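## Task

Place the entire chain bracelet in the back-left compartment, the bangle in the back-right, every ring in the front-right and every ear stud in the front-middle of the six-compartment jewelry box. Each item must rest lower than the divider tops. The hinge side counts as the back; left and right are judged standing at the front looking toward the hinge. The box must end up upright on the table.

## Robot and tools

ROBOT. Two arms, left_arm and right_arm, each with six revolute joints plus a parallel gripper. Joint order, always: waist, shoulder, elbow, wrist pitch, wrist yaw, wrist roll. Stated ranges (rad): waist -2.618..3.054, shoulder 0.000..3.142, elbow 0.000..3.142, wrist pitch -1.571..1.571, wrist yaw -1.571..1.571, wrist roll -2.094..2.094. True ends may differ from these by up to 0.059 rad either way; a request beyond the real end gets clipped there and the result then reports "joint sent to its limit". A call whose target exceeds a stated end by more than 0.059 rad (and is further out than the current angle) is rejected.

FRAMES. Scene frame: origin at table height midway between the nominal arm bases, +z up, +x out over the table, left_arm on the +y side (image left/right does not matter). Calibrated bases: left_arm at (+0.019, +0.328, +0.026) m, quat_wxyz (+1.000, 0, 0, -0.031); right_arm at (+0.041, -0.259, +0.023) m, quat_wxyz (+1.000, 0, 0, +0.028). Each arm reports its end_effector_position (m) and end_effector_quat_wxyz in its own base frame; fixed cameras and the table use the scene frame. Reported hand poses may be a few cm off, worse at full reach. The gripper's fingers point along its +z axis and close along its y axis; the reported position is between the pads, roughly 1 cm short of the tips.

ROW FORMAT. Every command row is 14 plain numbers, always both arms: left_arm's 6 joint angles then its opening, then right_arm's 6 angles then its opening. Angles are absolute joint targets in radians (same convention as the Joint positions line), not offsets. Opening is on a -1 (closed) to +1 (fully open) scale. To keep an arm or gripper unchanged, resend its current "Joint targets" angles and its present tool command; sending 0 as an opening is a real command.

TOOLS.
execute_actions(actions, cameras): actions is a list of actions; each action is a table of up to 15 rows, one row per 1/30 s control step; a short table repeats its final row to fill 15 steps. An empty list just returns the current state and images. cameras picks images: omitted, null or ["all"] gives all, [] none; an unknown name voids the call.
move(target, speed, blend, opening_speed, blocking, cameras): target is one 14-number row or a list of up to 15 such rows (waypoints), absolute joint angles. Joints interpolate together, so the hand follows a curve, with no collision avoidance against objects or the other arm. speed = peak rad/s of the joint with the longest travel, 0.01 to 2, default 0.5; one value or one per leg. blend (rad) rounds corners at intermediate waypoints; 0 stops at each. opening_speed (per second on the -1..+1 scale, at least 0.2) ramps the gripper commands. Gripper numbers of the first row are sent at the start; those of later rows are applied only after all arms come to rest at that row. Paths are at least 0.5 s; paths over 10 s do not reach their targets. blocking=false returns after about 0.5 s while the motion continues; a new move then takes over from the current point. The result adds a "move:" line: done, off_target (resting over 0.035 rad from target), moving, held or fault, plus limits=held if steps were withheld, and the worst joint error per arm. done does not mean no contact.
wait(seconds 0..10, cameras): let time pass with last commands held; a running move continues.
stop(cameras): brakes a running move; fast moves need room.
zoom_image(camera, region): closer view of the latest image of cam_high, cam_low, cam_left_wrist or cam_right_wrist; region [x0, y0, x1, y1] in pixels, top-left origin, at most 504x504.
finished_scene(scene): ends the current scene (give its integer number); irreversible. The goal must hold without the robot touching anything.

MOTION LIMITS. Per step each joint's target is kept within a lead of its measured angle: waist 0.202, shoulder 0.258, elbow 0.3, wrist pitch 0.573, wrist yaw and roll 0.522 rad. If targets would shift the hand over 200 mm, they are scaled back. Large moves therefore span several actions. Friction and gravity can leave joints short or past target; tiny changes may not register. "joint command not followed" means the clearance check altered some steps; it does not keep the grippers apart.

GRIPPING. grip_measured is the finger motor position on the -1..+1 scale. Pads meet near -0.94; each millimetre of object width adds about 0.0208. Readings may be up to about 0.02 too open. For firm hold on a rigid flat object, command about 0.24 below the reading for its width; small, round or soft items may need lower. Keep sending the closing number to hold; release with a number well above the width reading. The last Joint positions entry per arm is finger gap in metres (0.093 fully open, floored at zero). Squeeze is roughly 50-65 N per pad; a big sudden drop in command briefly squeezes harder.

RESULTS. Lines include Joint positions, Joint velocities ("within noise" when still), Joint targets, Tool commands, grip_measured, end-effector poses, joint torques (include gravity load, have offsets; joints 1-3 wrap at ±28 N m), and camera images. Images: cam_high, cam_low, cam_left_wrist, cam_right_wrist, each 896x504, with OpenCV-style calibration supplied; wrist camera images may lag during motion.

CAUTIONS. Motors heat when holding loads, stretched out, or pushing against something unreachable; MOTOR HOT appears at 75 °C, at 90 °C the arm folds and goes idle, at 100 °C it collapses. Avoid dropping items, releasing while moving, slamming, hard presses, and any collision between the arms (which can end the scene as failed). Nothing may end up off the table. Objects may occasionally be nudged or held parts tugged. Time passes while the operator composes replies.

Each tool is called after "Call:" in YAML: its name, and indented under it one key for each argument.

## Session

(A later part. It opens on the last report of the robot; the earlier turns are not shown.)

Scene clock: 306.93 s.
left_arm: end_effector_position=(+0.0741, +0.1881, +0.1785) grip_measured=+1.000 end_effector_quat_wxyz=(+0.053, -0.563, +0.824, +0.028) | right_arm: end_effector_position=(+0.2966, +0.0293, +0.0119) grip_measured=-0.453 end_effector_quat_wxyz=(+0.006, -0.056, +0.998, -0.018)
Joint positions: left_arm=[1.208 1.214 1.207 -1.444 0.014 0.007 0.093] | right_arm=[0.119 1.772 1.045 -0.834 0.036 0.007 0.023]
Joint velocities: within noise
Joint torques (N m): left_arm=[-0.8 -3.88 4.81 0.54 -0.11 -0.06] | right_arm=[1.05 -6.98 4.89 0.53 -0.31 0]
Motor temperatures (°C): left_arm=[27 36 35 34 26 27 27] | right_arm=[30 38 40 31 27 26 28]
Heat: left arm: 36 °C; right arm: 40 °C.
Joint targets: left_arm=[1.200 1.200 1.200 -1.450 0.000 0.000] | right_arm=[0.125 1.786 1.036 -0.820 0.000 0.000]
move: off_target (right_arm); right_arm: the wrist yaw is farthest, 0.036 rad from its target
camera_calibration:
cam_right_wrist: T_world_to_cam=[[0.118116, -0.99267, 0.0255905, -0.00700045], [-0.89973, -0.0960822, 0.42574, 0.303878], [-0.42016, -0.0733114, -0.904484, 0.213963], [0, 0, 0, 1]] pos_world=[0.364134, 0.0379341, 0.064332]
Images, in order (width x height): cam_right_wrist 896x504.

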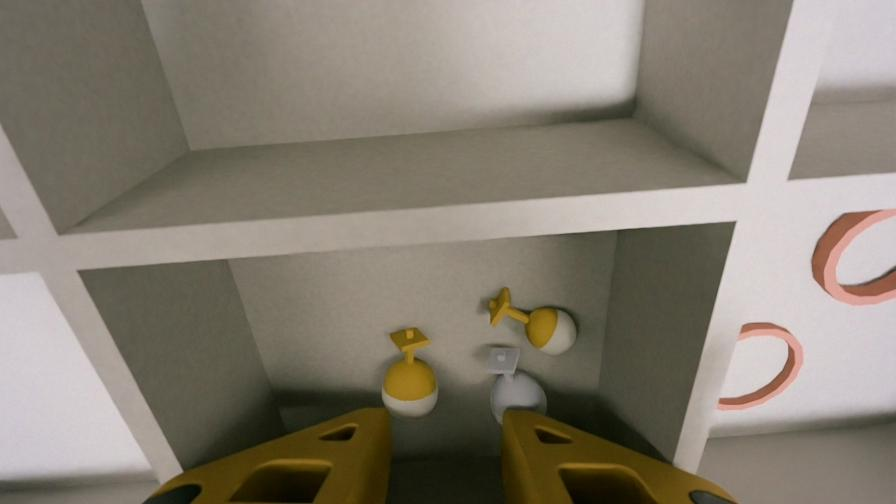

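Call:
move:
  target:
    - [1.2,1.2,1.2,-1.45,0,0,1,0.115,1.69,1.278,-1.159,0,0,-0.45]
    - [1.2,1.2,1.2,-1.45,0,0,1,0,1.304,0.922,-1.189,0,0.6,-0.45]
    - [1.2,1.2,1.2,-1.45,0,0,1,-0.185,1.2025,0.692,-1.0605,0,1.39,0.1]
  speed: 0.8
  blend: 0.08
  cameras: ["cam_right_wrist","cam_low"]

Scene clock: 326.07 s.
left_arm: end_effector_position=(+0.0741, +0.1881, +0.1785) grip_measured=+1.000 end_effector_quat_wxyz=(+0.053, -0.563, +0.824, +0.028) | right_arm: end_effector_position=(+0.1627, -0.0307, +0.0498) grip_measured=+0.098 end_effector_quat_wxyz=(-0.007, +0.702, +0.712, -0.009)
Joint positions: left_arm=[1.208 1.214 1.207 -1.444 0.014 0.007 0.093] | right_arm=[-0.179 1.216 0.699 -1.076 0.007 1.378 0.05]
Joint velocities: within noise
Joint torques (N m): left_arm=[-0.81 -3.86 4.81 0.54 -0.11 -0.06] | right_arm=[-0.03 -4.33 5.38 0.41 0.02 0.18]
Motor temperatures (°C): left_arm=[27 36 35 33 26 27 27] | right_arm=[30 40 39 31 27 26 28]
Heat: left arm: 36 °C; right arm: 40 °C.
Joint targets: left_arm=[1.200 1.200 1.200 -1.450 0.000 0.000] | right_arm=[-0.185 1.203 0.692 -1.060 0.000 1.390]
move: done
camera_calibration:
cam_right_wrist: T_world_to_cam=[[-0.999696, -0.0209779, 0.0129867, 0.160673], [-0.0133071, 0.901691, 0.432177, 0.0475794], [-0.0207761, 0.431873, -0.901695, 0.138014], [0, 0, 0, 1]] pos_world=[0.164125, -0.0991358, 0.101797]
Images, in order (width x height): cam_low 896x504, cam_right_wrist 896x504.

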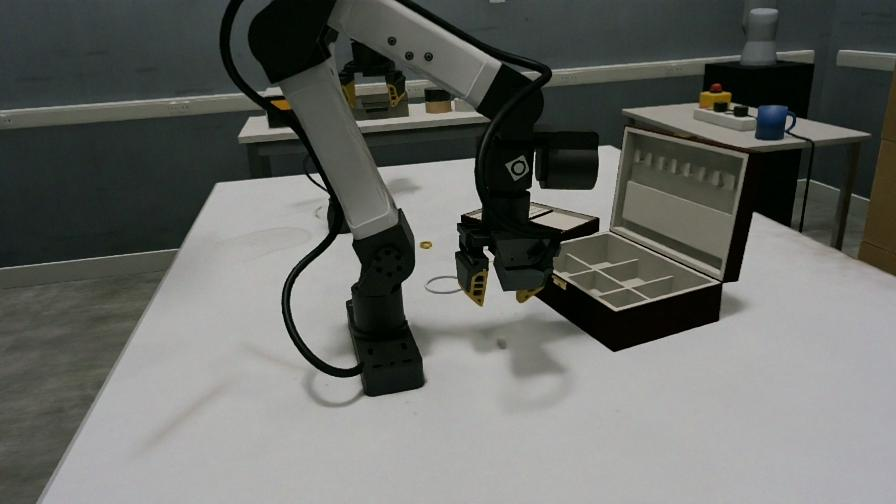

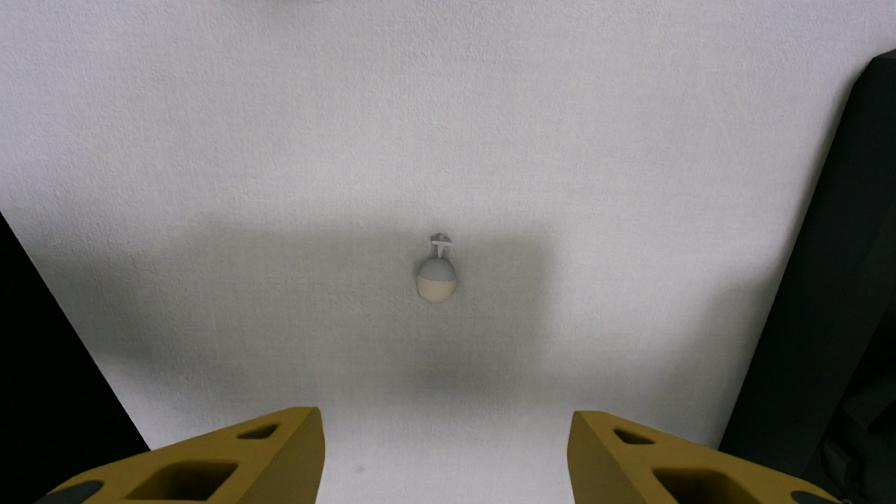

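Call:
move:
  target:
    - [1.2,1.2,1.2,-1.45,0,0,1,-0.221,1.326,0.544,-0.785,0,1.35,-0.2]
  speed: 0.4
  cameras: ["cam_right_wrist"]

Scene clock: 336.13 s.
left_arm: end_effector_position=(+0.0741, +0.1881, +0.1785) grip_measured=+1.000 end_effector_quat_wxyz=(+0.053, -0.563, +0.824, +0.028) | right_arm: end_effector_position=(+0.1679, -0.0379, -0.0004) grip_measured=-0.198 end_effector_quat_wxyz=(+0.002, +0.709, +0.705, -0.003)
Joint positions: left_arm=[1.208 1.214 1.207 -1.444 0.014 0.007 0.093] | right_arm=[-0.215 1.319 0.55 -0.802 0.007 1.362 0.036]
Joint velocities: within noise
Joint torques (N m): left_arm=[-0.81 -3.88 4.81 0.54 -0.11 -0.05] | right_arm=[-0.05 -2.76 4.96 0.47 0.02 -0.06]
Motor temperatures (°C): left_arm=[27 36 35 33 26 27 27] | right_arm=[30 39 39 31 27 26 28]
Heat: left arm: 36 °C; right arm: 39 °C.
Joint targets: left_arm=[1.200 1.200 1.200 -1.450 0.000 0.000] | right_arm=[-0.221 1.326 0.544 -0.785 0.000 1.350]
move: done
camera_calibration:
cam_right_wrist: T_world_to_cam=[[-0.99996, -0.000372194, -0.00896198, 0.167121], [-0.00417385, 0.903684, 0.42818, 0.0743942], [0.00793943, 0.4282, -0.903649, 0.0909585], [0, 0, 0, 1]] pos_world=[0.166702, -0.106115, 0.0518382]
Images, in order (width x height): cam_right_wrist 896x504.

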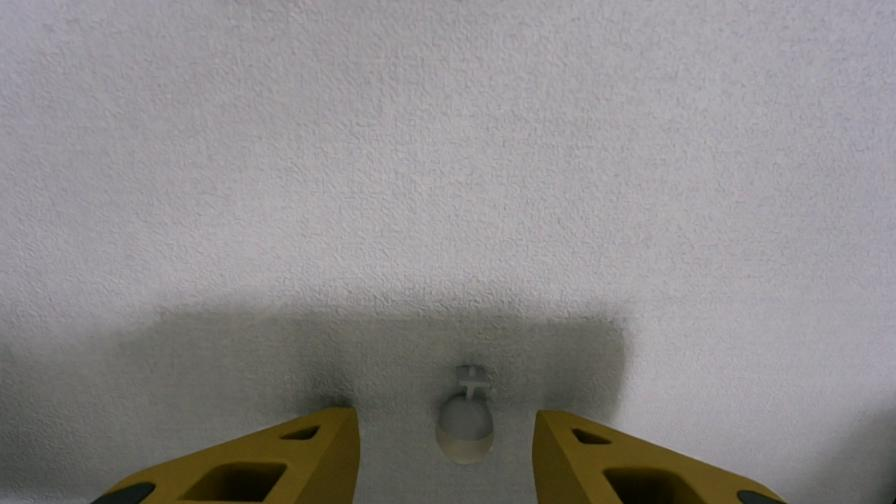

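Call:
move:
  target:
    - [1.2,1.2,1.2,-1.45,0,0,1,-0.221,1.323,0.515,-0.757,0,1.35,-0.2]
  speed: 0.3
  cameras: ["cam_right_wrist"]

Call:
move:
  target:
    - [1.2,1.2,1.2,-1.45,0,0,1,-0.221,1.323,0.515,-0.757,0,1.35,-1]
  opening_speed: 0.8
  cameras: ["cam_right_wrist"]

Scene clock: 352.77 s.
left_arm: end_effector_position=(+0.0741, +0.1881, +0.1785) grip_measured=+1.000 end_effector_quat_wxyz=(+0.053, -0.563, +0.824, +0.028) | right_arm: end_effector_position=(+0.1636, -0.0370, -0.0056) grip_measured=-0.198 end_effector_quat_wxyz=(+0.000, +0.709, +0.705, -0.004)
Joint positions: left_arm=[1.208 1.214 1.207 -1.444 0.014 0.007 0.093] | right_arm=[-0.215 1.319 0.526 -0.783 0.007 1.362 0.036]
Joint velocities: within noise
Joint torques (N m): left_arm=[-0.8 -3.88 4.81 0.54 -0.11 -0.05] | right_arm=[-0.05 -2.95 4.4 0.55 0.02 -0.06]
Motor temperatures (°C): left_arm=[27 36 35 33 26 27 27] | right_arm=[30 38 39 30 27 26 27]
Heat: left arm: 36 °C; right arm: 39 °C.
Joint targets: left_arm=[1.200 1.200 1.200 -1.450 0.000 0.000] | right_arm=[-0.221 1.323 0.515 -0.757 0.000 1.350]
move: done
camera_calibration:
cam_right_wrist: T_world_to_cam=[[-0.999991, -0.00074673, -0.00411492, 0.162871], [-0.00244042, 0.903229, 0.429152, 0.0754738], [0.00339625, 0.429158, -0.903223, 0.0866841], [0, 0, 0, 1]] pos_world=[0.16276, -0.10525, 0.0465756]
Images, in order (width x height): cam_right_wrist 896x504.

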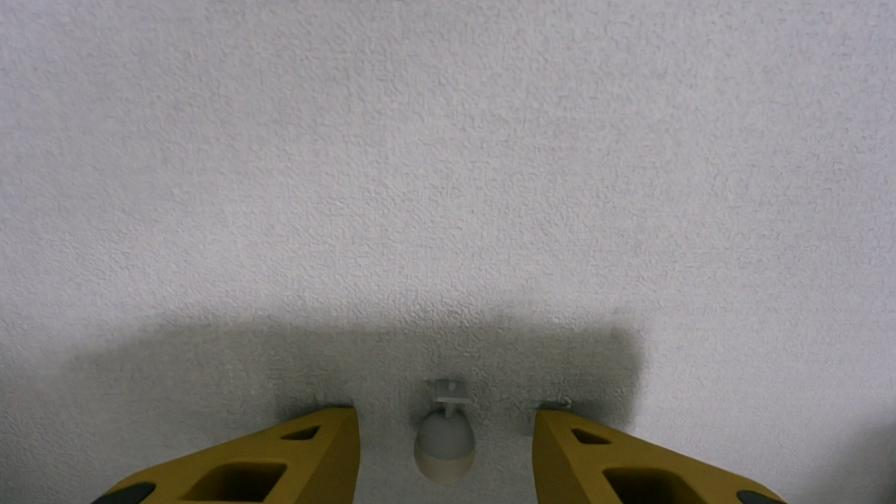

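Scene clock: 354.23 s.
left_arm: end_effector_position=(+0.0741, +0.1881, +0.1785) grip_measured=+1.000 end_effector_quat_wxyz=(+0.053, -0.563, +0.824, +0.028) | right_arm: end_effector_position=(+0.1659, -0.0373, -0.0059) grip_measured=-0.862 end_effector_quat_wxyz=(+0.004, +0.709, +0.705, -0.001)
Joint positions: left_arm=[1.208 1.214 1.207 -1.444 0.014 0.007 0.093] | right_arm=[-0.215 1.319 0.525 -0.771 0.006 1.362 0.004]
Joint velocities: within noise
Joint torques (N m): left_arm=[-0.8 -3.88 4.82 0.54 -0.11 -0.05] | right_arm=[-0.03 -2.96 4.56 0.45 0.02 -0.07]
Motor temperatures (°C): left_arm=[27 36 35 33 26 27 27] | right_arm=[30 38 38 30 27 26 27]
Heat: left arm: 36 °C; right arm: 38 °C.
Joint targets: left_arm=[1.200 1.200 1.200 -1.450 0.000 0.000] | right_arm=[-0.221 1.323 0.515 -0.757 0.000 1.350]
move: done
camera_calibration:
cam_right_wrist: T_world_to_cam=[[-0.999896, -0.000757167, -0.0144207, 0.165075], [-0.00685891, 0.903691, 0.428131, 0.0766359], [0.0127077, 0.428185, -0.903602, 0.084926], [0, 0, 0, 1]] pos_world=[0.164504, -0.105494, 0.0463096]
Images, in order (width x height): cam_right_wrist 896x504.

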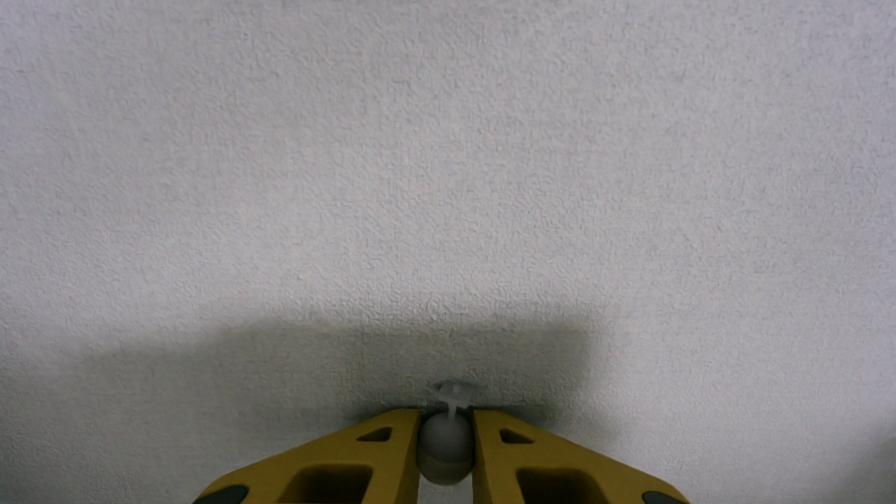

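Call:
move:
  target:
    - [1.2,1.2,1.2,-1.45,0,0,1,-0.221,1.2025,0.692,-1.06,0,1.35,-1]
    - [1.2,1.2,1.2,-1.45,0,0,1,0,1.304,0.922,-1.189,0,0.5,-1]
    - [1.2,1.2,1.2,-1.45,0,0,1,0.129,1.776,1.379,-1.173,0,0,-1]
    - [1.2,1.2,1.2,-1.45,0,0,1,0.129,1.853,1.185,-0.903,0,0,-1]
  speed: 0.7
  blend: 0.06
  cameras: ["cam_right_wrist","cam_low"]

Scene clock: 381.27 s.
left_arm: end_effector_position=(+0.0741, +0.1881, +0.1785) grip_measured=+1.000 end_effector_quat_wxyz=(+0.053, -0.563, +0.824, +0.028) | right_arm: end_effector_position=(+0.3182, +0.0390, +0.0226) grip_measured=-0.879 end_effector_quat_wxyz=(-0.004, -0.056, +0.998, -0.003)
Joint positions: left_arm=[1.208 1.214 1.207 -1.444 0.014 0.007 0.093] | right_arm=[0.125 1.847 1.188 -0.92 0.006 0.013 0.003]
Joint velocities: within noise
Joint torques (N m): left_arm=[-0.81 -3.86 4.82 0.54 -0.11 -0.05] | right_arm=[0.81 -8.69 5.57 0.49 -0.03 -0.08]
Motor temperatures (°C): left_arm=[27 36 35 33 26 27 27] | right_arm=[30 38 38 30 27 25 29]
Heat: left arm: 36 °C; right arm: 38 °C.
Joint targets: left_arm=[1.200 1.200 1.200 -1.450 0.000 0.000] | right_arm=[0.129 1.853 1.185 -0.903 0.000 0.000]
move: done
camera_calibration:
cam_right_wrist: T_world_to_cam=[[0.118746, -0.992915, -0.00449555, 0.000369786], [-0.890599, -0.108509, 0.441655, 0.316973], [-0.439013, -0.0484408, -0.897174, 0.238283], [0, 0, 0, 1]] pos_world=[0.386861, 0.0463042, 0.0737909]
Images, in order (width x height): cam_low 896x504, cam_right_wrist 896x504.

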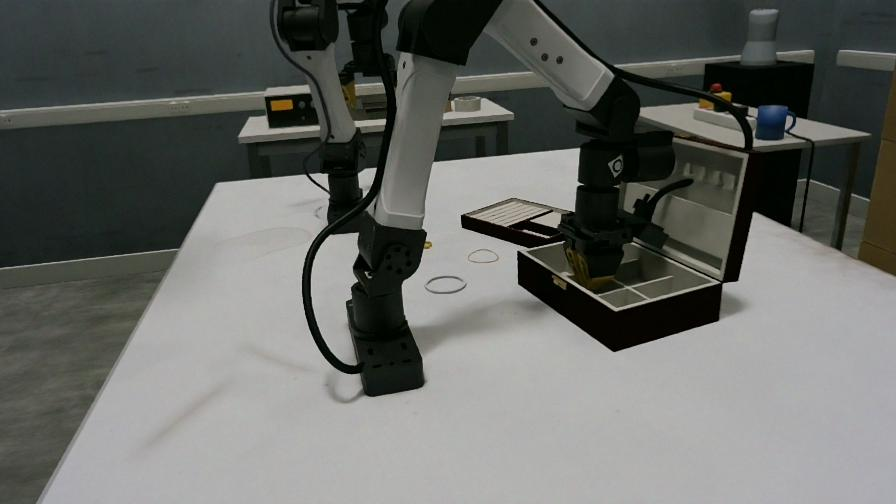

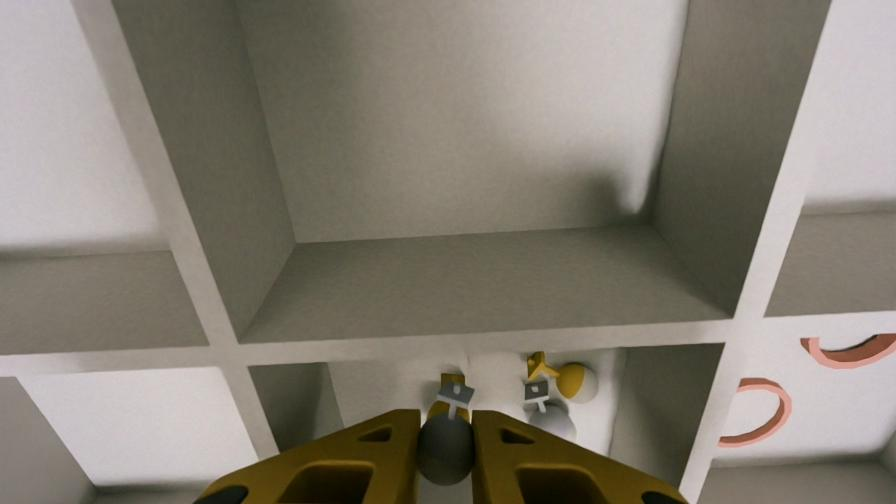

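Call:
move:
  target:
    - [1.2,1.2,1.2,-1.45,0,0,1,0.129,1.863,1.163,-0.873,0,0,-1]
    - [1.2,1.2,1.2,-1.45,0,0,1,0.129,1.863,1.163,-0.873,0,0,-0.5]
  opening_speed: 0.7
  speed: 0.3
  cameras: ["cam_right_wrist"]

Scene clock: 416.07 s.
left_arm: end_effector_position=(+0.0741, +0.1881, +0.1785) grip_measured=+1.000 end_effector_quat_wxyz=(+0.053, -0.563, +0.824, +0.028) | right_arm: end_effector_position=(+0.3195, +0.0391, +0.0184) grip_measured=-0.502 end_effector_quat_wxyz=(+0.003, -0.057, +0.998, -0.003)
Joint positions: left_arm=[1.208 1.214 1.207 -1.444 0.014 0.007 0.093] | right_arm=[0.125 1.847 1.171 -0.889 0.006 0.012 0.021]
Joint velocities: within noise
Joint torques (N m): left_arm=[-0.81 -3.88 4.82 0.54 -0.11 -0.05] | right_arm=[0.83 -7.75 5.12 0.53 -0.03 -0.07]
Motor temperatures (°C): left_arm=[27 36 35 32 26 27 27] | right_arm=[30 43 38 30 27 25 29]
Heat: left arm: 36 °C; right arm: 43 °C.
Joint targets: left_arm=[1.200 1.200 1.200 -1.450 0.000 0.000] | right_arm=[0.129 1.863 1.163 -0.873 0.000 0.000]
move: done
camera_calibration:
cam_right_wrist: T_world_to_cam=[[0.11956, -0.992818, -0.0041885, 0.0000252069], [-0.896143, -0.109732, 0.429984, 0.321965], [-0.427356, -0.0476553, -0.902827, 0.231498], [0, 0, 0, 1]] pos_world=[0.387455, 0.0463868, 0.0705626]
Images, in order (width x height): cam_right_wrist 896x504.

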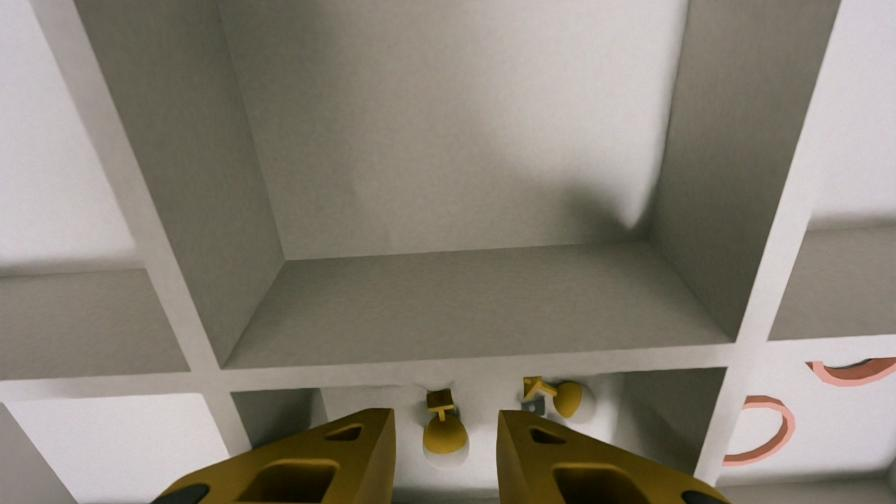

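Call:
move:
  target:
    - [1.2,1.2,1.2,-1.45,0,0,1,0.129,1.776,1.379,-1.173,0,0,-0.5]
    - [1.2,1.2,1.2,-1.45,0,0,1,0.25,1.304,0.922,-1.189,0,0,-0.5]
    - [1.2,1.2,1.2,-1.45,0,0,1,0.864,1.294,1.034,-1.311,0,0,0.3]
  speed: 0.8
  blend: 0.1
  cameras: ["cam_right_wrist","cam_high"]

Call:
zoom_image:
  camera: "cam_high"
  region: [470, 190, 630, 310]

Scene clock: 435.47 s.
left_arm: end_effector_position=(+0.0741, +0.1881, +0.1785) grip_measured=+1.000 end_effector_quat_wxyz=(+0.053, -0.563, +0.824, +0.028) | right_arm: end_effector_position=(+0.1303, +0.1503, +0.1121) grip_measured=+0.298 end_effector_quat_wxyz=(-0.008, -0.411, +0.911, -0.006)
Joint positions: left_arm=[1.208 1.214 1.207 -1.444 0.014 0.007 0.093] | right_arm=[0.859 1.31 1.014 -1.294 0.003 0.011 0.06]
Joint velocities: within noise
Joint torques (N m): left_arm=[-0.81 -3.88 4.82 0.54 -0.11 -0.05] | right_arm=[0.9 -5.76 8.28 0.14 0 -0.07]
Motor temperatures (°C): left_arm=[27 36 35 32 26 27 27] | right_arm=[30 43 38 30 27 25 28]
Heat: left arm: 36 °C; right arm: 43 °C.
Joint targets: left_arm=[1.200 1.200 1.200 -1.450 0.000 0.000] | right_arm=[0.864 1.294 1.034 -1.311 0.000 0.000]
move: done
camera_calibration:
cam_right_wrist: T_world_to_cam=[[0.754162, -0.656649, -0.00712308, 0.0004955], [-0.583243, -0.674761, 0.452246, 0.166007], [-0.301773, -0.336912, -0.891865, 0.266414], [0, 0, 0, 1]] pos_world=[0.176845, 0.202098, 0.162533]
Images, in order (width x height): cam_high 896x504, cam_right_wrist 896x504.

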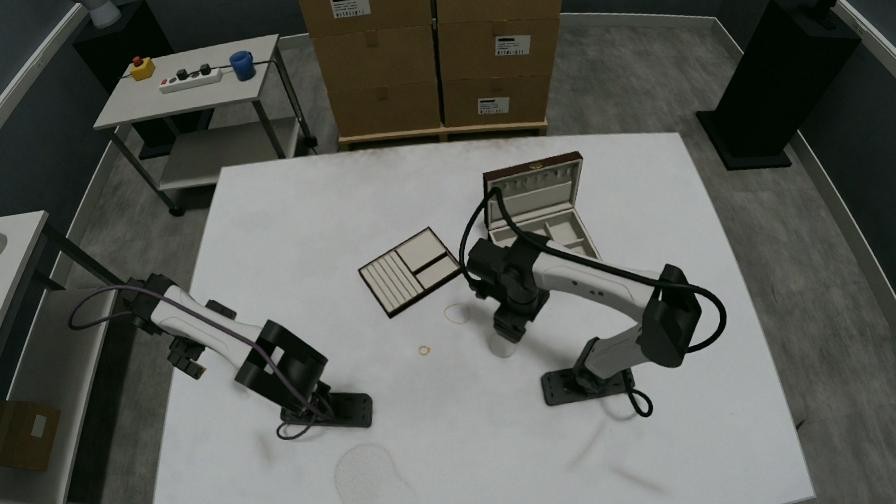

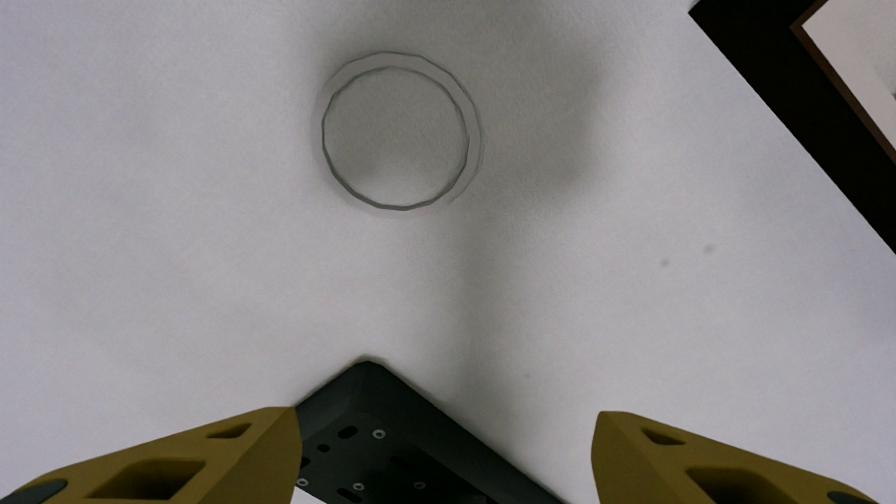

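Scaled by 3.150 from the camera's 896x504 image, which has a finer 1280x720 frame.

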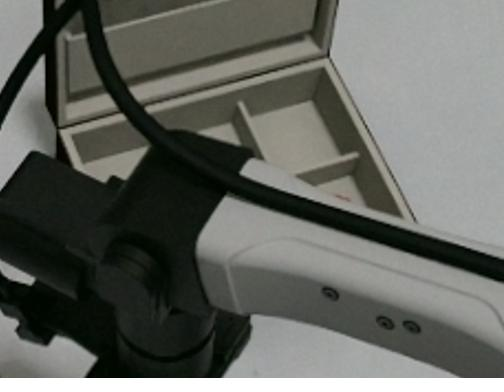

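Call:
move:
  target:
    - [1.2,1.2,1.2,-1.45,0,0,1,0.82,1.419,0.806,-0.95,0,0.525,-0.4]
  speed: 0.6
  cameras: ["cam_right_wrist","cam_low"]

Scene clock: 475.53 s.
left_arm: end_effector_position=(+0.0741, +0.1881, +0.1785) grip_measured=+1.000 end_effector_quat_wxyz=(+0.053, -0.563, +0.824, +0.028) | right_arm: end_effector_position=(+0.1465, +0.1580, +0.0432) grip_measured=-0.398 end_effector_quat_wxyz=(+0.003, -0.156, +0.988, +0.000)
Joint positions: left_arm=[1.208 1.214 1.207 -1.444 0.014 0.007 0.093] | right_arm=[0.826 1.411 0.812 -0.967 0.003 0.512 0.026]
Joint velocities: within noise
Joint torques (N m): left_arm=[-0.8 -3.88 4.81 0.54 -0.1 -0.05] | right_arm=[-0.03 -4.21 5.44 0.53 0.03 0.18]
Motor temperatures (°C): left_arm=[27 36 35 32 26 27 27] | right_arm=[30 40 39 29 27 25 28]
Heat: left arm: 36 °C; right arm: 40 °C.
Joint targets: left_arm=[1.200 1.200 1.200 -1.450 0.000 0.000] | right_arm=[0.820 1.419 0.806 -0.950 0.000 0.525]
move: done
camera_calibration:
cam_right_wrist: T_world_to_cam=[[0.315058, -0.949019, -0.0101016, 0.103578], [-0.855821, -0.288687, 0.42922, 0.191715], [-0.410253, -0.126584, -0.903144, 0.195547], [0, 0, 0, 1]] pos_world=[0.211664, 0.178396, 0.0953657]
Images, in order (width x height): cam_low 896x504, cam_right_wrist 896x504.

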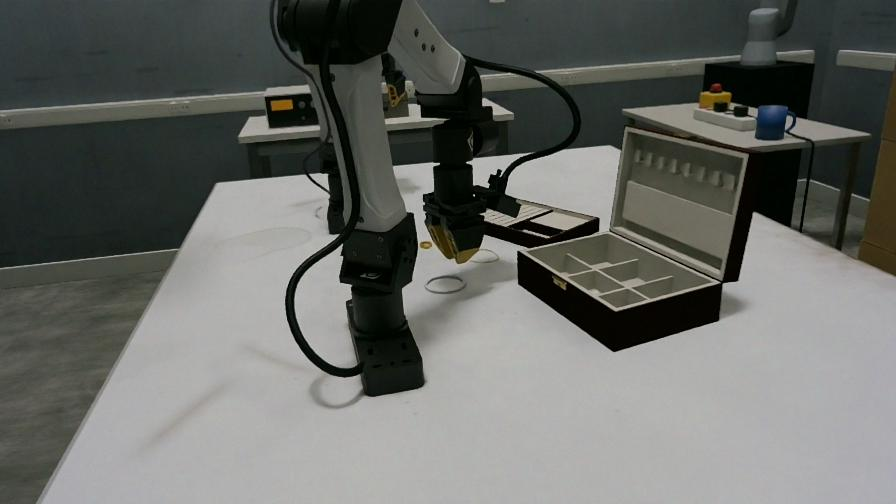

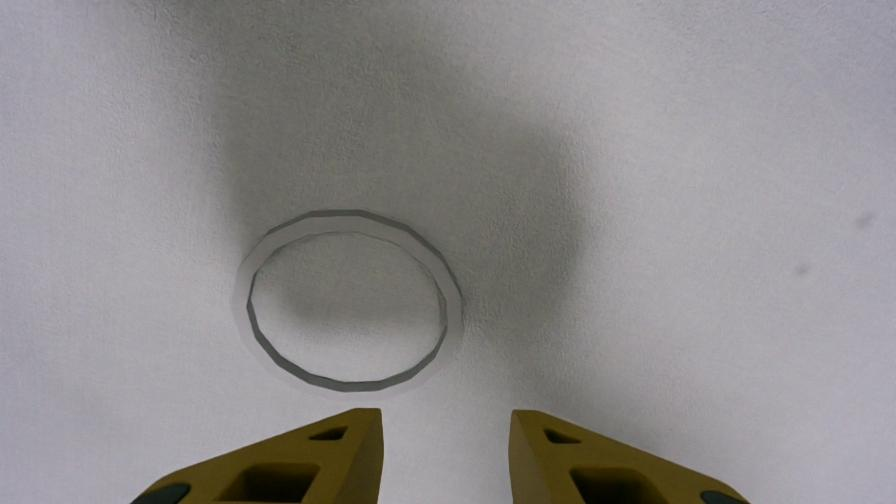

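Call:
move:
  target:
    - [1.2,1.2,1.2,-1.45,0,0,1,0.82,1.509,0.685,-0.750,0,0.525,-0.4]
  speed: 0.4
  cameras: ["cam_right_wrist"]

Scene clock: 487.53 s.
left_arm: end_effector_position=(+0.0741, +0.1881, +0.1785) grip_measured=+1.000 end_effector_quat_wxyz=(+0.053, -0.563, +0.824, +0.028) | right_arm: end_effector_position=(+0.1444, +0.1558, -0.0017) grip_measured=-0.398 end_effector_quat_wxyz=(-0.001, -0.156, +0.988, -0.003)
Joint positions: left_arm=[1.208 1.214 1.207 -1.444 0.014 0.007 0.093] | right_arm=[0.826 1.501 0.691 -0.767 0.003 0.513 0.026]
Joint velocities: within noise
Joint torques (N m): left_arm=[-0.81 -3.86 4.82 0.54 -0.11 -0.05] | right_arm=[-0.05 -4.44 4.9 0.48 0.02 0.17]
Motor temperatures (°C): left_arm=[27 36 35 32 26 27 27] | right_arm=[30 39 39 29 27 25 28]
Heat: left arm: 36 °C; right arm: 39 °C.
Joint targets: left_arm=[1.200 1.200 1.200 -1.450 0.000 0.000] | right_arm=[0.820 1.509 0.685 -0.750 0.000 0.525]
move: done
camera_calibration:
cam_right_wrist: T_world_to_cam=[[0.313915, -0.94944, -0.00455655, 0.101864], [-0.852785, -0.284061, 0.438254, 0.207371], [-0.41739, -0.133689, -0.89884, 0.156023], [0, 0, 0, 1]] pos_world=[0.209988, 0.176479, 0.0498232]
Images, in order (width x height): cam_right_wrist 896x504.

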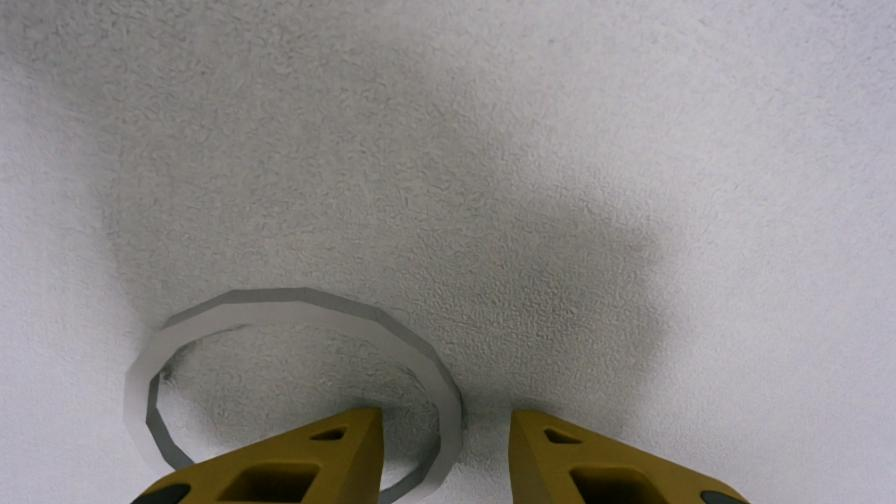

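Call:
move:
  target:
    - [1.2,1.2,1.2,-1.45,0,0,1,0.82,1.516,0.668,-0.726,0,0.525,-0.4]
  speed: 0.3
  cameras: ["cam_right_wrist"]

Scene clock: 494.63 s.
left_arm: end_effector_position=(+0.0741, +0.1881, +0.1785) grip_measured=+1.000 end_effector_quat_wxyz=(+0.053, -0.563, +0.824, +0.028) | right_arm: end_effector_position=(+0.1435, +0.1548, -0.0052) grip_measured=-0.398 end_effector_quat_wxyz=(-0.001, -0.156, +0.988, -0.003)
Joint positions: left_arm=[1.208 1.214 1.207 -1.444 0.014 0.007 0.093] | right_arm=[0.826 1.504 0.677 -0.749 0.003 0.513 0.026]
Joint velocities: within noise
Joint torques (N m): left_arm=[-0.81 -3.88 4.81 0.54 -0.1 -0.05] | right_arm=[-0.02 -4.07 4.52 0.57 0.03 0.17]
Motor temperatures (°C): left_arm=[27 36 35 32 26 27 27] | right_arm=[30 38 39 29 27 25 28]
Heat: left arm: 36 °C; right arm: 39 °C.
Joint targets: left_arm=[1.200 1.200 1.200 -1.450 0.000 0.000] | right_arm=[0.820 1.516 0.668 -0.726 0.000 0.525]
move: done
camera_calibration:
cam_right_wrist: T_world_to_cam=[[0.313918, -0.949437, -0.0049267, 0.101225], [-0.853012, -0.284307, 0.437653, 0.207994], [-0.416925, -0.133185, -0.89913, 0.152186], [0, 0, 0, 1]] pos_world=[0.209095, 0.17551, 0.0463043]
Images, in order (width x height): cam_right_wrist 896x504.

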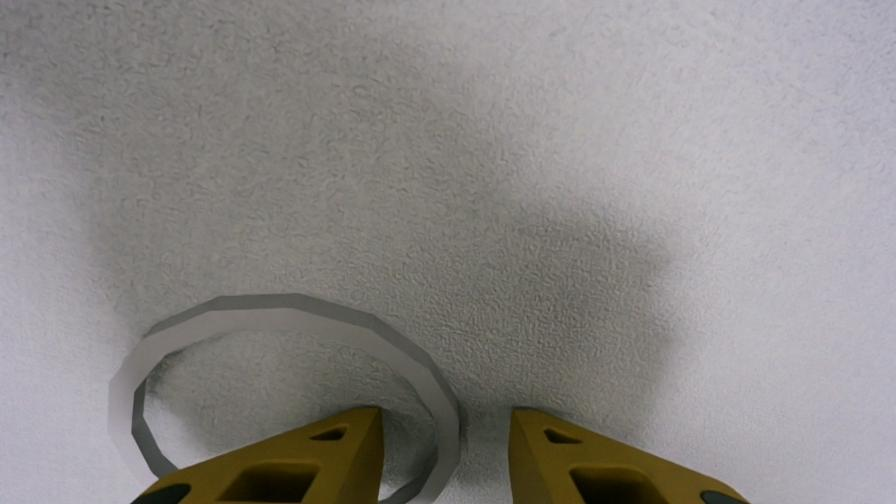

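Call:
move:
  target:
    - [1.2,1.2,1.2,-1.45,0,0,1,0.82,1.516,0.668,-0.726,0,0.525,-1]
  opening_speed: 0.5
  cameras: ["cam_right_wrist"]

Call:
move:
  target:
    - [1.2,1.2,1.2,-1.45,0,0,1,0.82,1.419,0.806,-0.95,0,0.525,-1]
  speed: 0.4
  cameras: ["cam_right_wrist","cam_low"]

Scene clock: 501.47 s.
left_arm: end_effector_position=(+0.0741, +0.1881, +0.1785) grip_measured=+1.000 end_effector_quat_wxyz=(+0.053, -0.563, +0.824, +0.028) | right_arm: end_effector_position=(+0.1443, +0.1566, -0.0052) grip_measured=-0.966 end_effector_quat_wxyz=(+0.001, -0.156, +0.988, +0.001)
Joint positions: left_arm=[1.208 1.214 1.207 -1.444 0.014 0.007 0.093] | right_arm=[0.826 1.504 0.677 -0.741 0 0.513 0]
Joint velocities: within noise
Joint torques (N m): left_arm=[-0.8 -3.86 4.82 0.54 -0.11 -0.05] | right_arm=[-0.03 -4.1 4.53 0.51 0.06 0.17]
Motor temperatures (°C): left_arm=[27 36 35 32 26 27 27] | right_arm=[30 38 39 29 27 25 28]
Heat: left arm: 36 °C; right arm: 39 °C.
Joint targets: left_arm=[1.200 1.200 1.200 -1.450 0.000 0.000] | right_arm=[0.820 1.516 0.668 -0.726 0.000 0.525]
move: done
camera_calibration:
cam_right_wrist: T_world_to_cam=[[0.313934, -0.949374, -0.0116301, 0.10258], [-0.854167, -0.287757, 0.433123, 0.209884], [-0.414542, -0.126038, -0.90126, 0.151287], [0, 0, 0, 1]] pos_world=[0.209787, 0.176851, 0.0466364]
Images, in order (width x height): cam_right_wrist 896x504.

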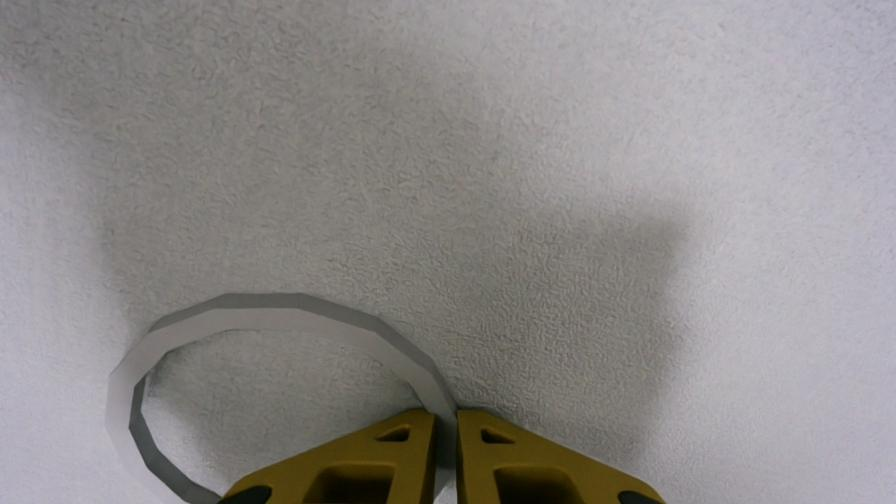

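Scene clock: 502.77 s.
left_arm: end_effector_position=(+0.0741, +0.1881, +0.1785) grip_measured=+1.000 end_effector_quat_wxyz=(+0.053, -0.563, +0.824, +0.028) | right_arm: end_effector_position=(+0.1451, +0.1574, +0.0330) grip_measured=-0.966 end_effector_quat_wxyz=(-0.003, -0.156, +0.988, -0.002)
Joint positions: left_arm=[1.208 1.214 1.207 -1.444 0.014 0.007 0.093] | right_arm=[0.826 1.435 0.789 -0.932 0 0.513 0]
Joint velocities: within noise
Joint torques (N m): left_arm=[-0.81 -3.86 4.81 0.54 -0.11 -0.05] | right_arm=[-0.03 -6.53 7.56 0.15 0.06 0.18]
Motor temperatures (°C): left_arm=[27 36 35 32 26 27 27] | right_arm=[30 39 39 29 27 25 28]
Heat: left arm: 36 °C; right arm: 39 °C.
Joint targets: left_arm=[1.200 1.200 1.200 -1.450 0.000 0.000] | right_arm=[0.820 1.419 0.806 -0.950 0.000 0.525]
move: done
camera_calibration:
cam_right_wrist: T_world_to_cam=[[0.313872, -0.949441, -0.0068182, 0.103424], [-0.851228, -0.284571, 0.440943, 0.192993], [-0.420589, -0.132596, -0.897509, 0.187991], [0, 0, 0, 1]] pos_world=[0.210886, 0.178042, 0.0843305]
Images, in order (width x height): cam_low 896x504, cam_right_wrist 896x504.

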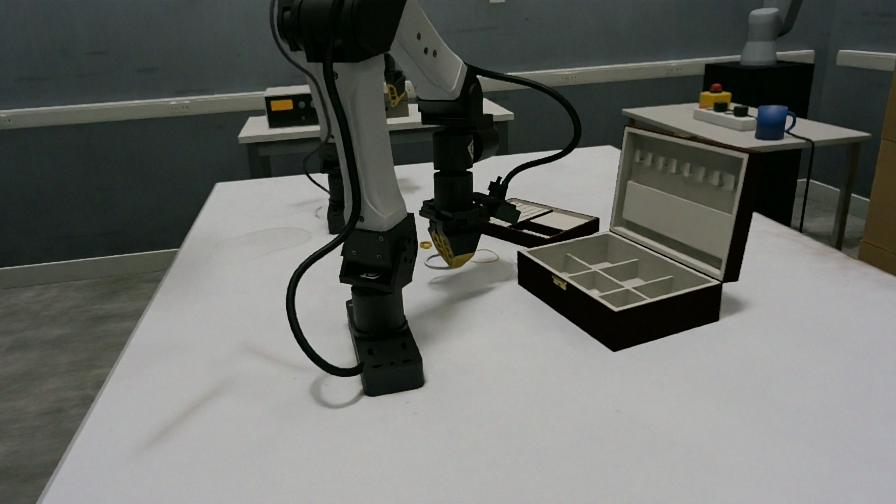

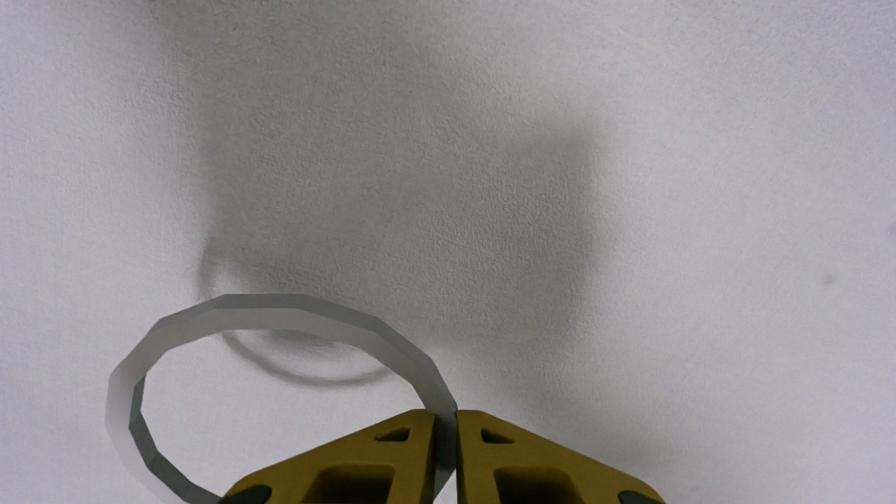

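Call:
move:
  target:
    - [1.2,1.2,1.2,-1.45,0,0,1,0.82,1.353,1.078,-1.296,0,0.525,-1]
    - [1.2,1.2,1.2,-1.45,0,0,1,-0.1,1.353,1.078,-1.296,0,0.45,-1]
    - [1.2,1.2,1.2,-1.45,0,0,1,-0.158,2.029,1.759,-1.3,0,0.45,-1]
  speed: 0.6
  blend: 0.06

Scene clock: 521.60 s.
left_arm: end_effector_position=(+0.0741, +0.1881, +0.1785) grip_measured=+1.000 end_effector_quat_wxyz=(+0.053, -0.563, +0.824, +0.028) | right_arm: end_effector_position=(+0.3801, -0.0585, +0.0983) grip_measured=-0.966 end_effector_quat_wxyz=(-0.004, +0.303, +0.953, +0.000)
Joint positions: left_arm=[1.208 1.214 1.207 -1.444 0.014 0.007 0.093] | right_arm=[-0.153 2.02 1.737 -1.296 -0.001 0.462 0]
Joint velocities: within noise
Joint torques (N m): left_arm=[-0.81 -3.88 4.82 0.54 -0.11 -0.05] | right_arm=[0.05 -10.62 8.46 0.28 0.06 -0.07]
Motor temperatures (°C): left_arm=[27 36 35 32 26 27 27] | right_arm=[30 39 40 29 27 25 28]
Heat: left arm: 36 °C; right arm: 40 °C.
Joint targets: left_arm=[1.200 1.200 1.200 -1.450 0.000 0.000] | right_arm=[-0.158 2.029 1.759 -1.300 0.000 0.450]
move: done
camera_calibration:
cam_left_wrist: T_world_to_cam=[[0.935889, -0.352025, 0.0137667, -0.00550323], [-0.342056, -0.898647, 0.274648, 0.187379], [-0.0843116, -0.261749, -0.961446, 0.307833], [0, 0, 0, 1]] pos_world=[0.0951986, 0.247026, 0.244578]
cam_right_wrist: T_world_to_cam=[[-0.571607, -0.820495, -0.00735434, 0.169293], [-0.738049, 0.510212, 0.441551, 0.306278], [-0.358538, 0.257822, -0.897206, 0.315962], [0, 0, 0, 1]] pos_world=[0.436102, -0.0988245, 0.149491]

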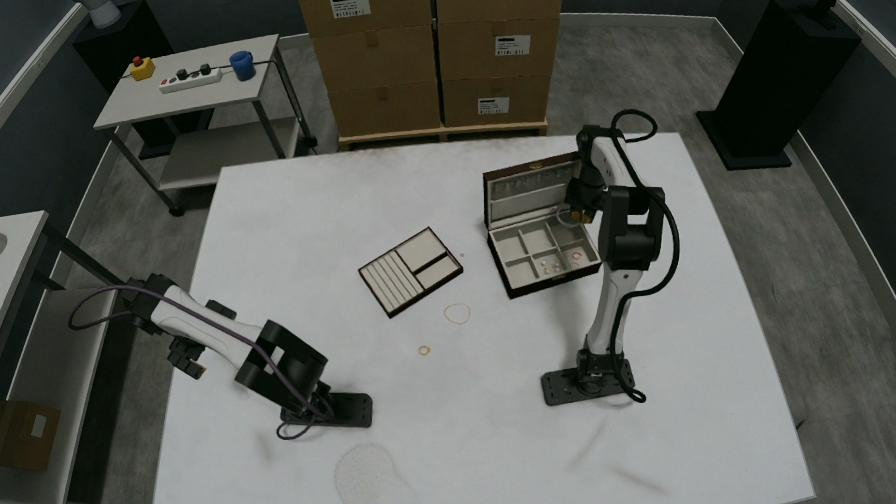

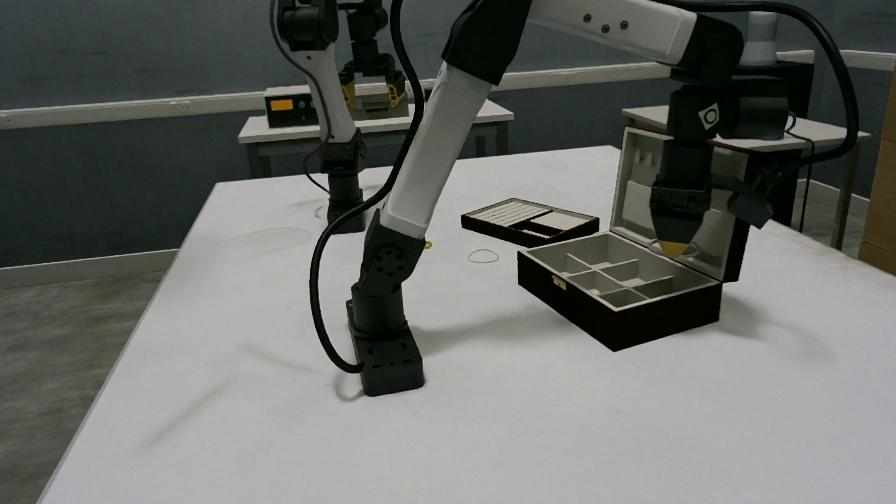

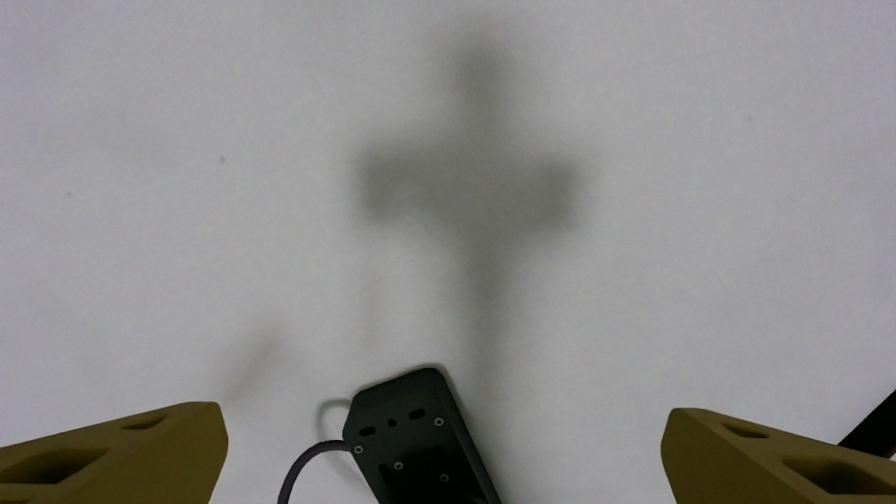

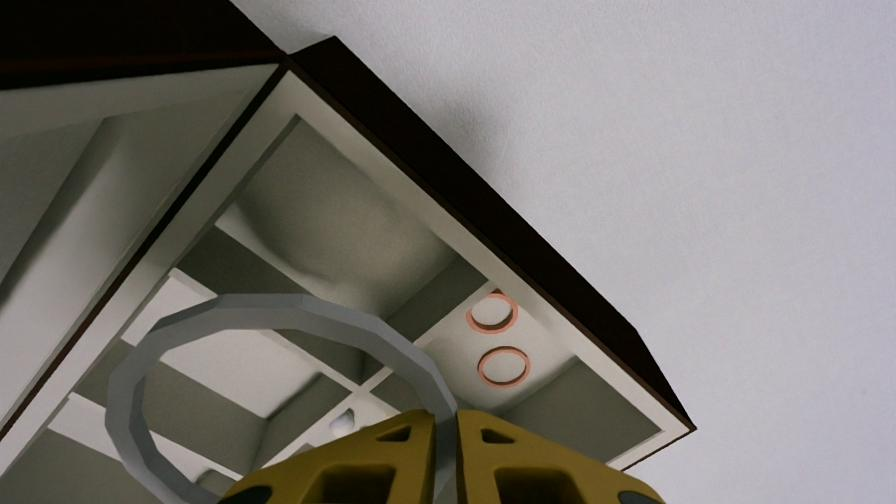

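Call:
move:
  target:
    - [1.2,1.2,1.2,-1.45,0,0,1,-0.145,2.041,1.616,-1.1455,0,0.235,-1]
  speed: 0.4
  cameras: ["cam_right_wrist","cam_low"]

Scene clock: 573.87 s.
left_arm: end_effector_position=(+0.0741, +0.1881, +0.1785) grip_measured=+1.000 end_effector_quat_wxyz=(+0.053, -0.563, +0.824, +0.028) | right_arm: end_effector_position=(+0.3903, -0.0613, +0.0731) grip_measured=-0.966 end_effector_quat_wxyz=(+0.022, +0.205, +0.978, -0.004)
Joint positions: left_arm=[1.208 1.214 1.207 -1.444 0.014 0.007 0.093] | right_arm=[-0.151 2.021 1.637 -1.144 0.011 0.262 0]
Joint velocities: within noise
Joint torques (N m): left_arm=[-0.8 -3.88 4.81 0.54 -0.11 -0.05] | right_arm=[1.01 -9.68 4.4 0.44 -0.05 -0.21]
Motor temperatures (°C): left_arm=[26 35 35 31 26 27 27] | right_arm=[30 50 41 29 27 25 29]
Heat: left arm: 35 °C; right arm: 50 °C.
Joint targets: left_arm=[1.200 1.200 1.200 -1.450 0.000 0.000] | right_arm=[-0.145 2.041 1.616 -1.145 0.000 0.235]
move: done
camera_calibration:
cam_right_wrist: T_world_to_cam=[[-0.3949, -0.918659, -0.0109545, 0.0979537], [-0.846209, 0.359062, 0.393706, 0.362781], [-0.357748, 0.164745, -0.919171, 0.293331], [0, 0, 0, 1]] pos_world=[0.450609, -0.0885996, 0.127866]
Images, in order (width x height): cam_low 896x504, cam_right_wrist 896x504.

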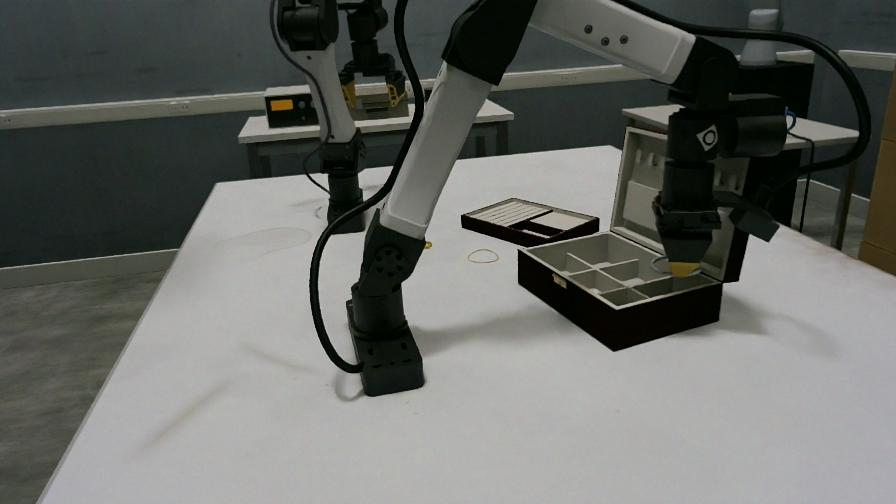

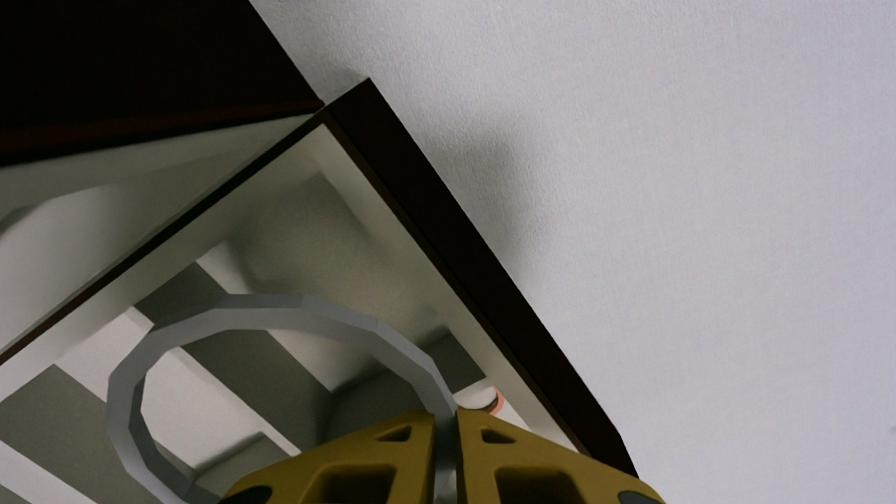

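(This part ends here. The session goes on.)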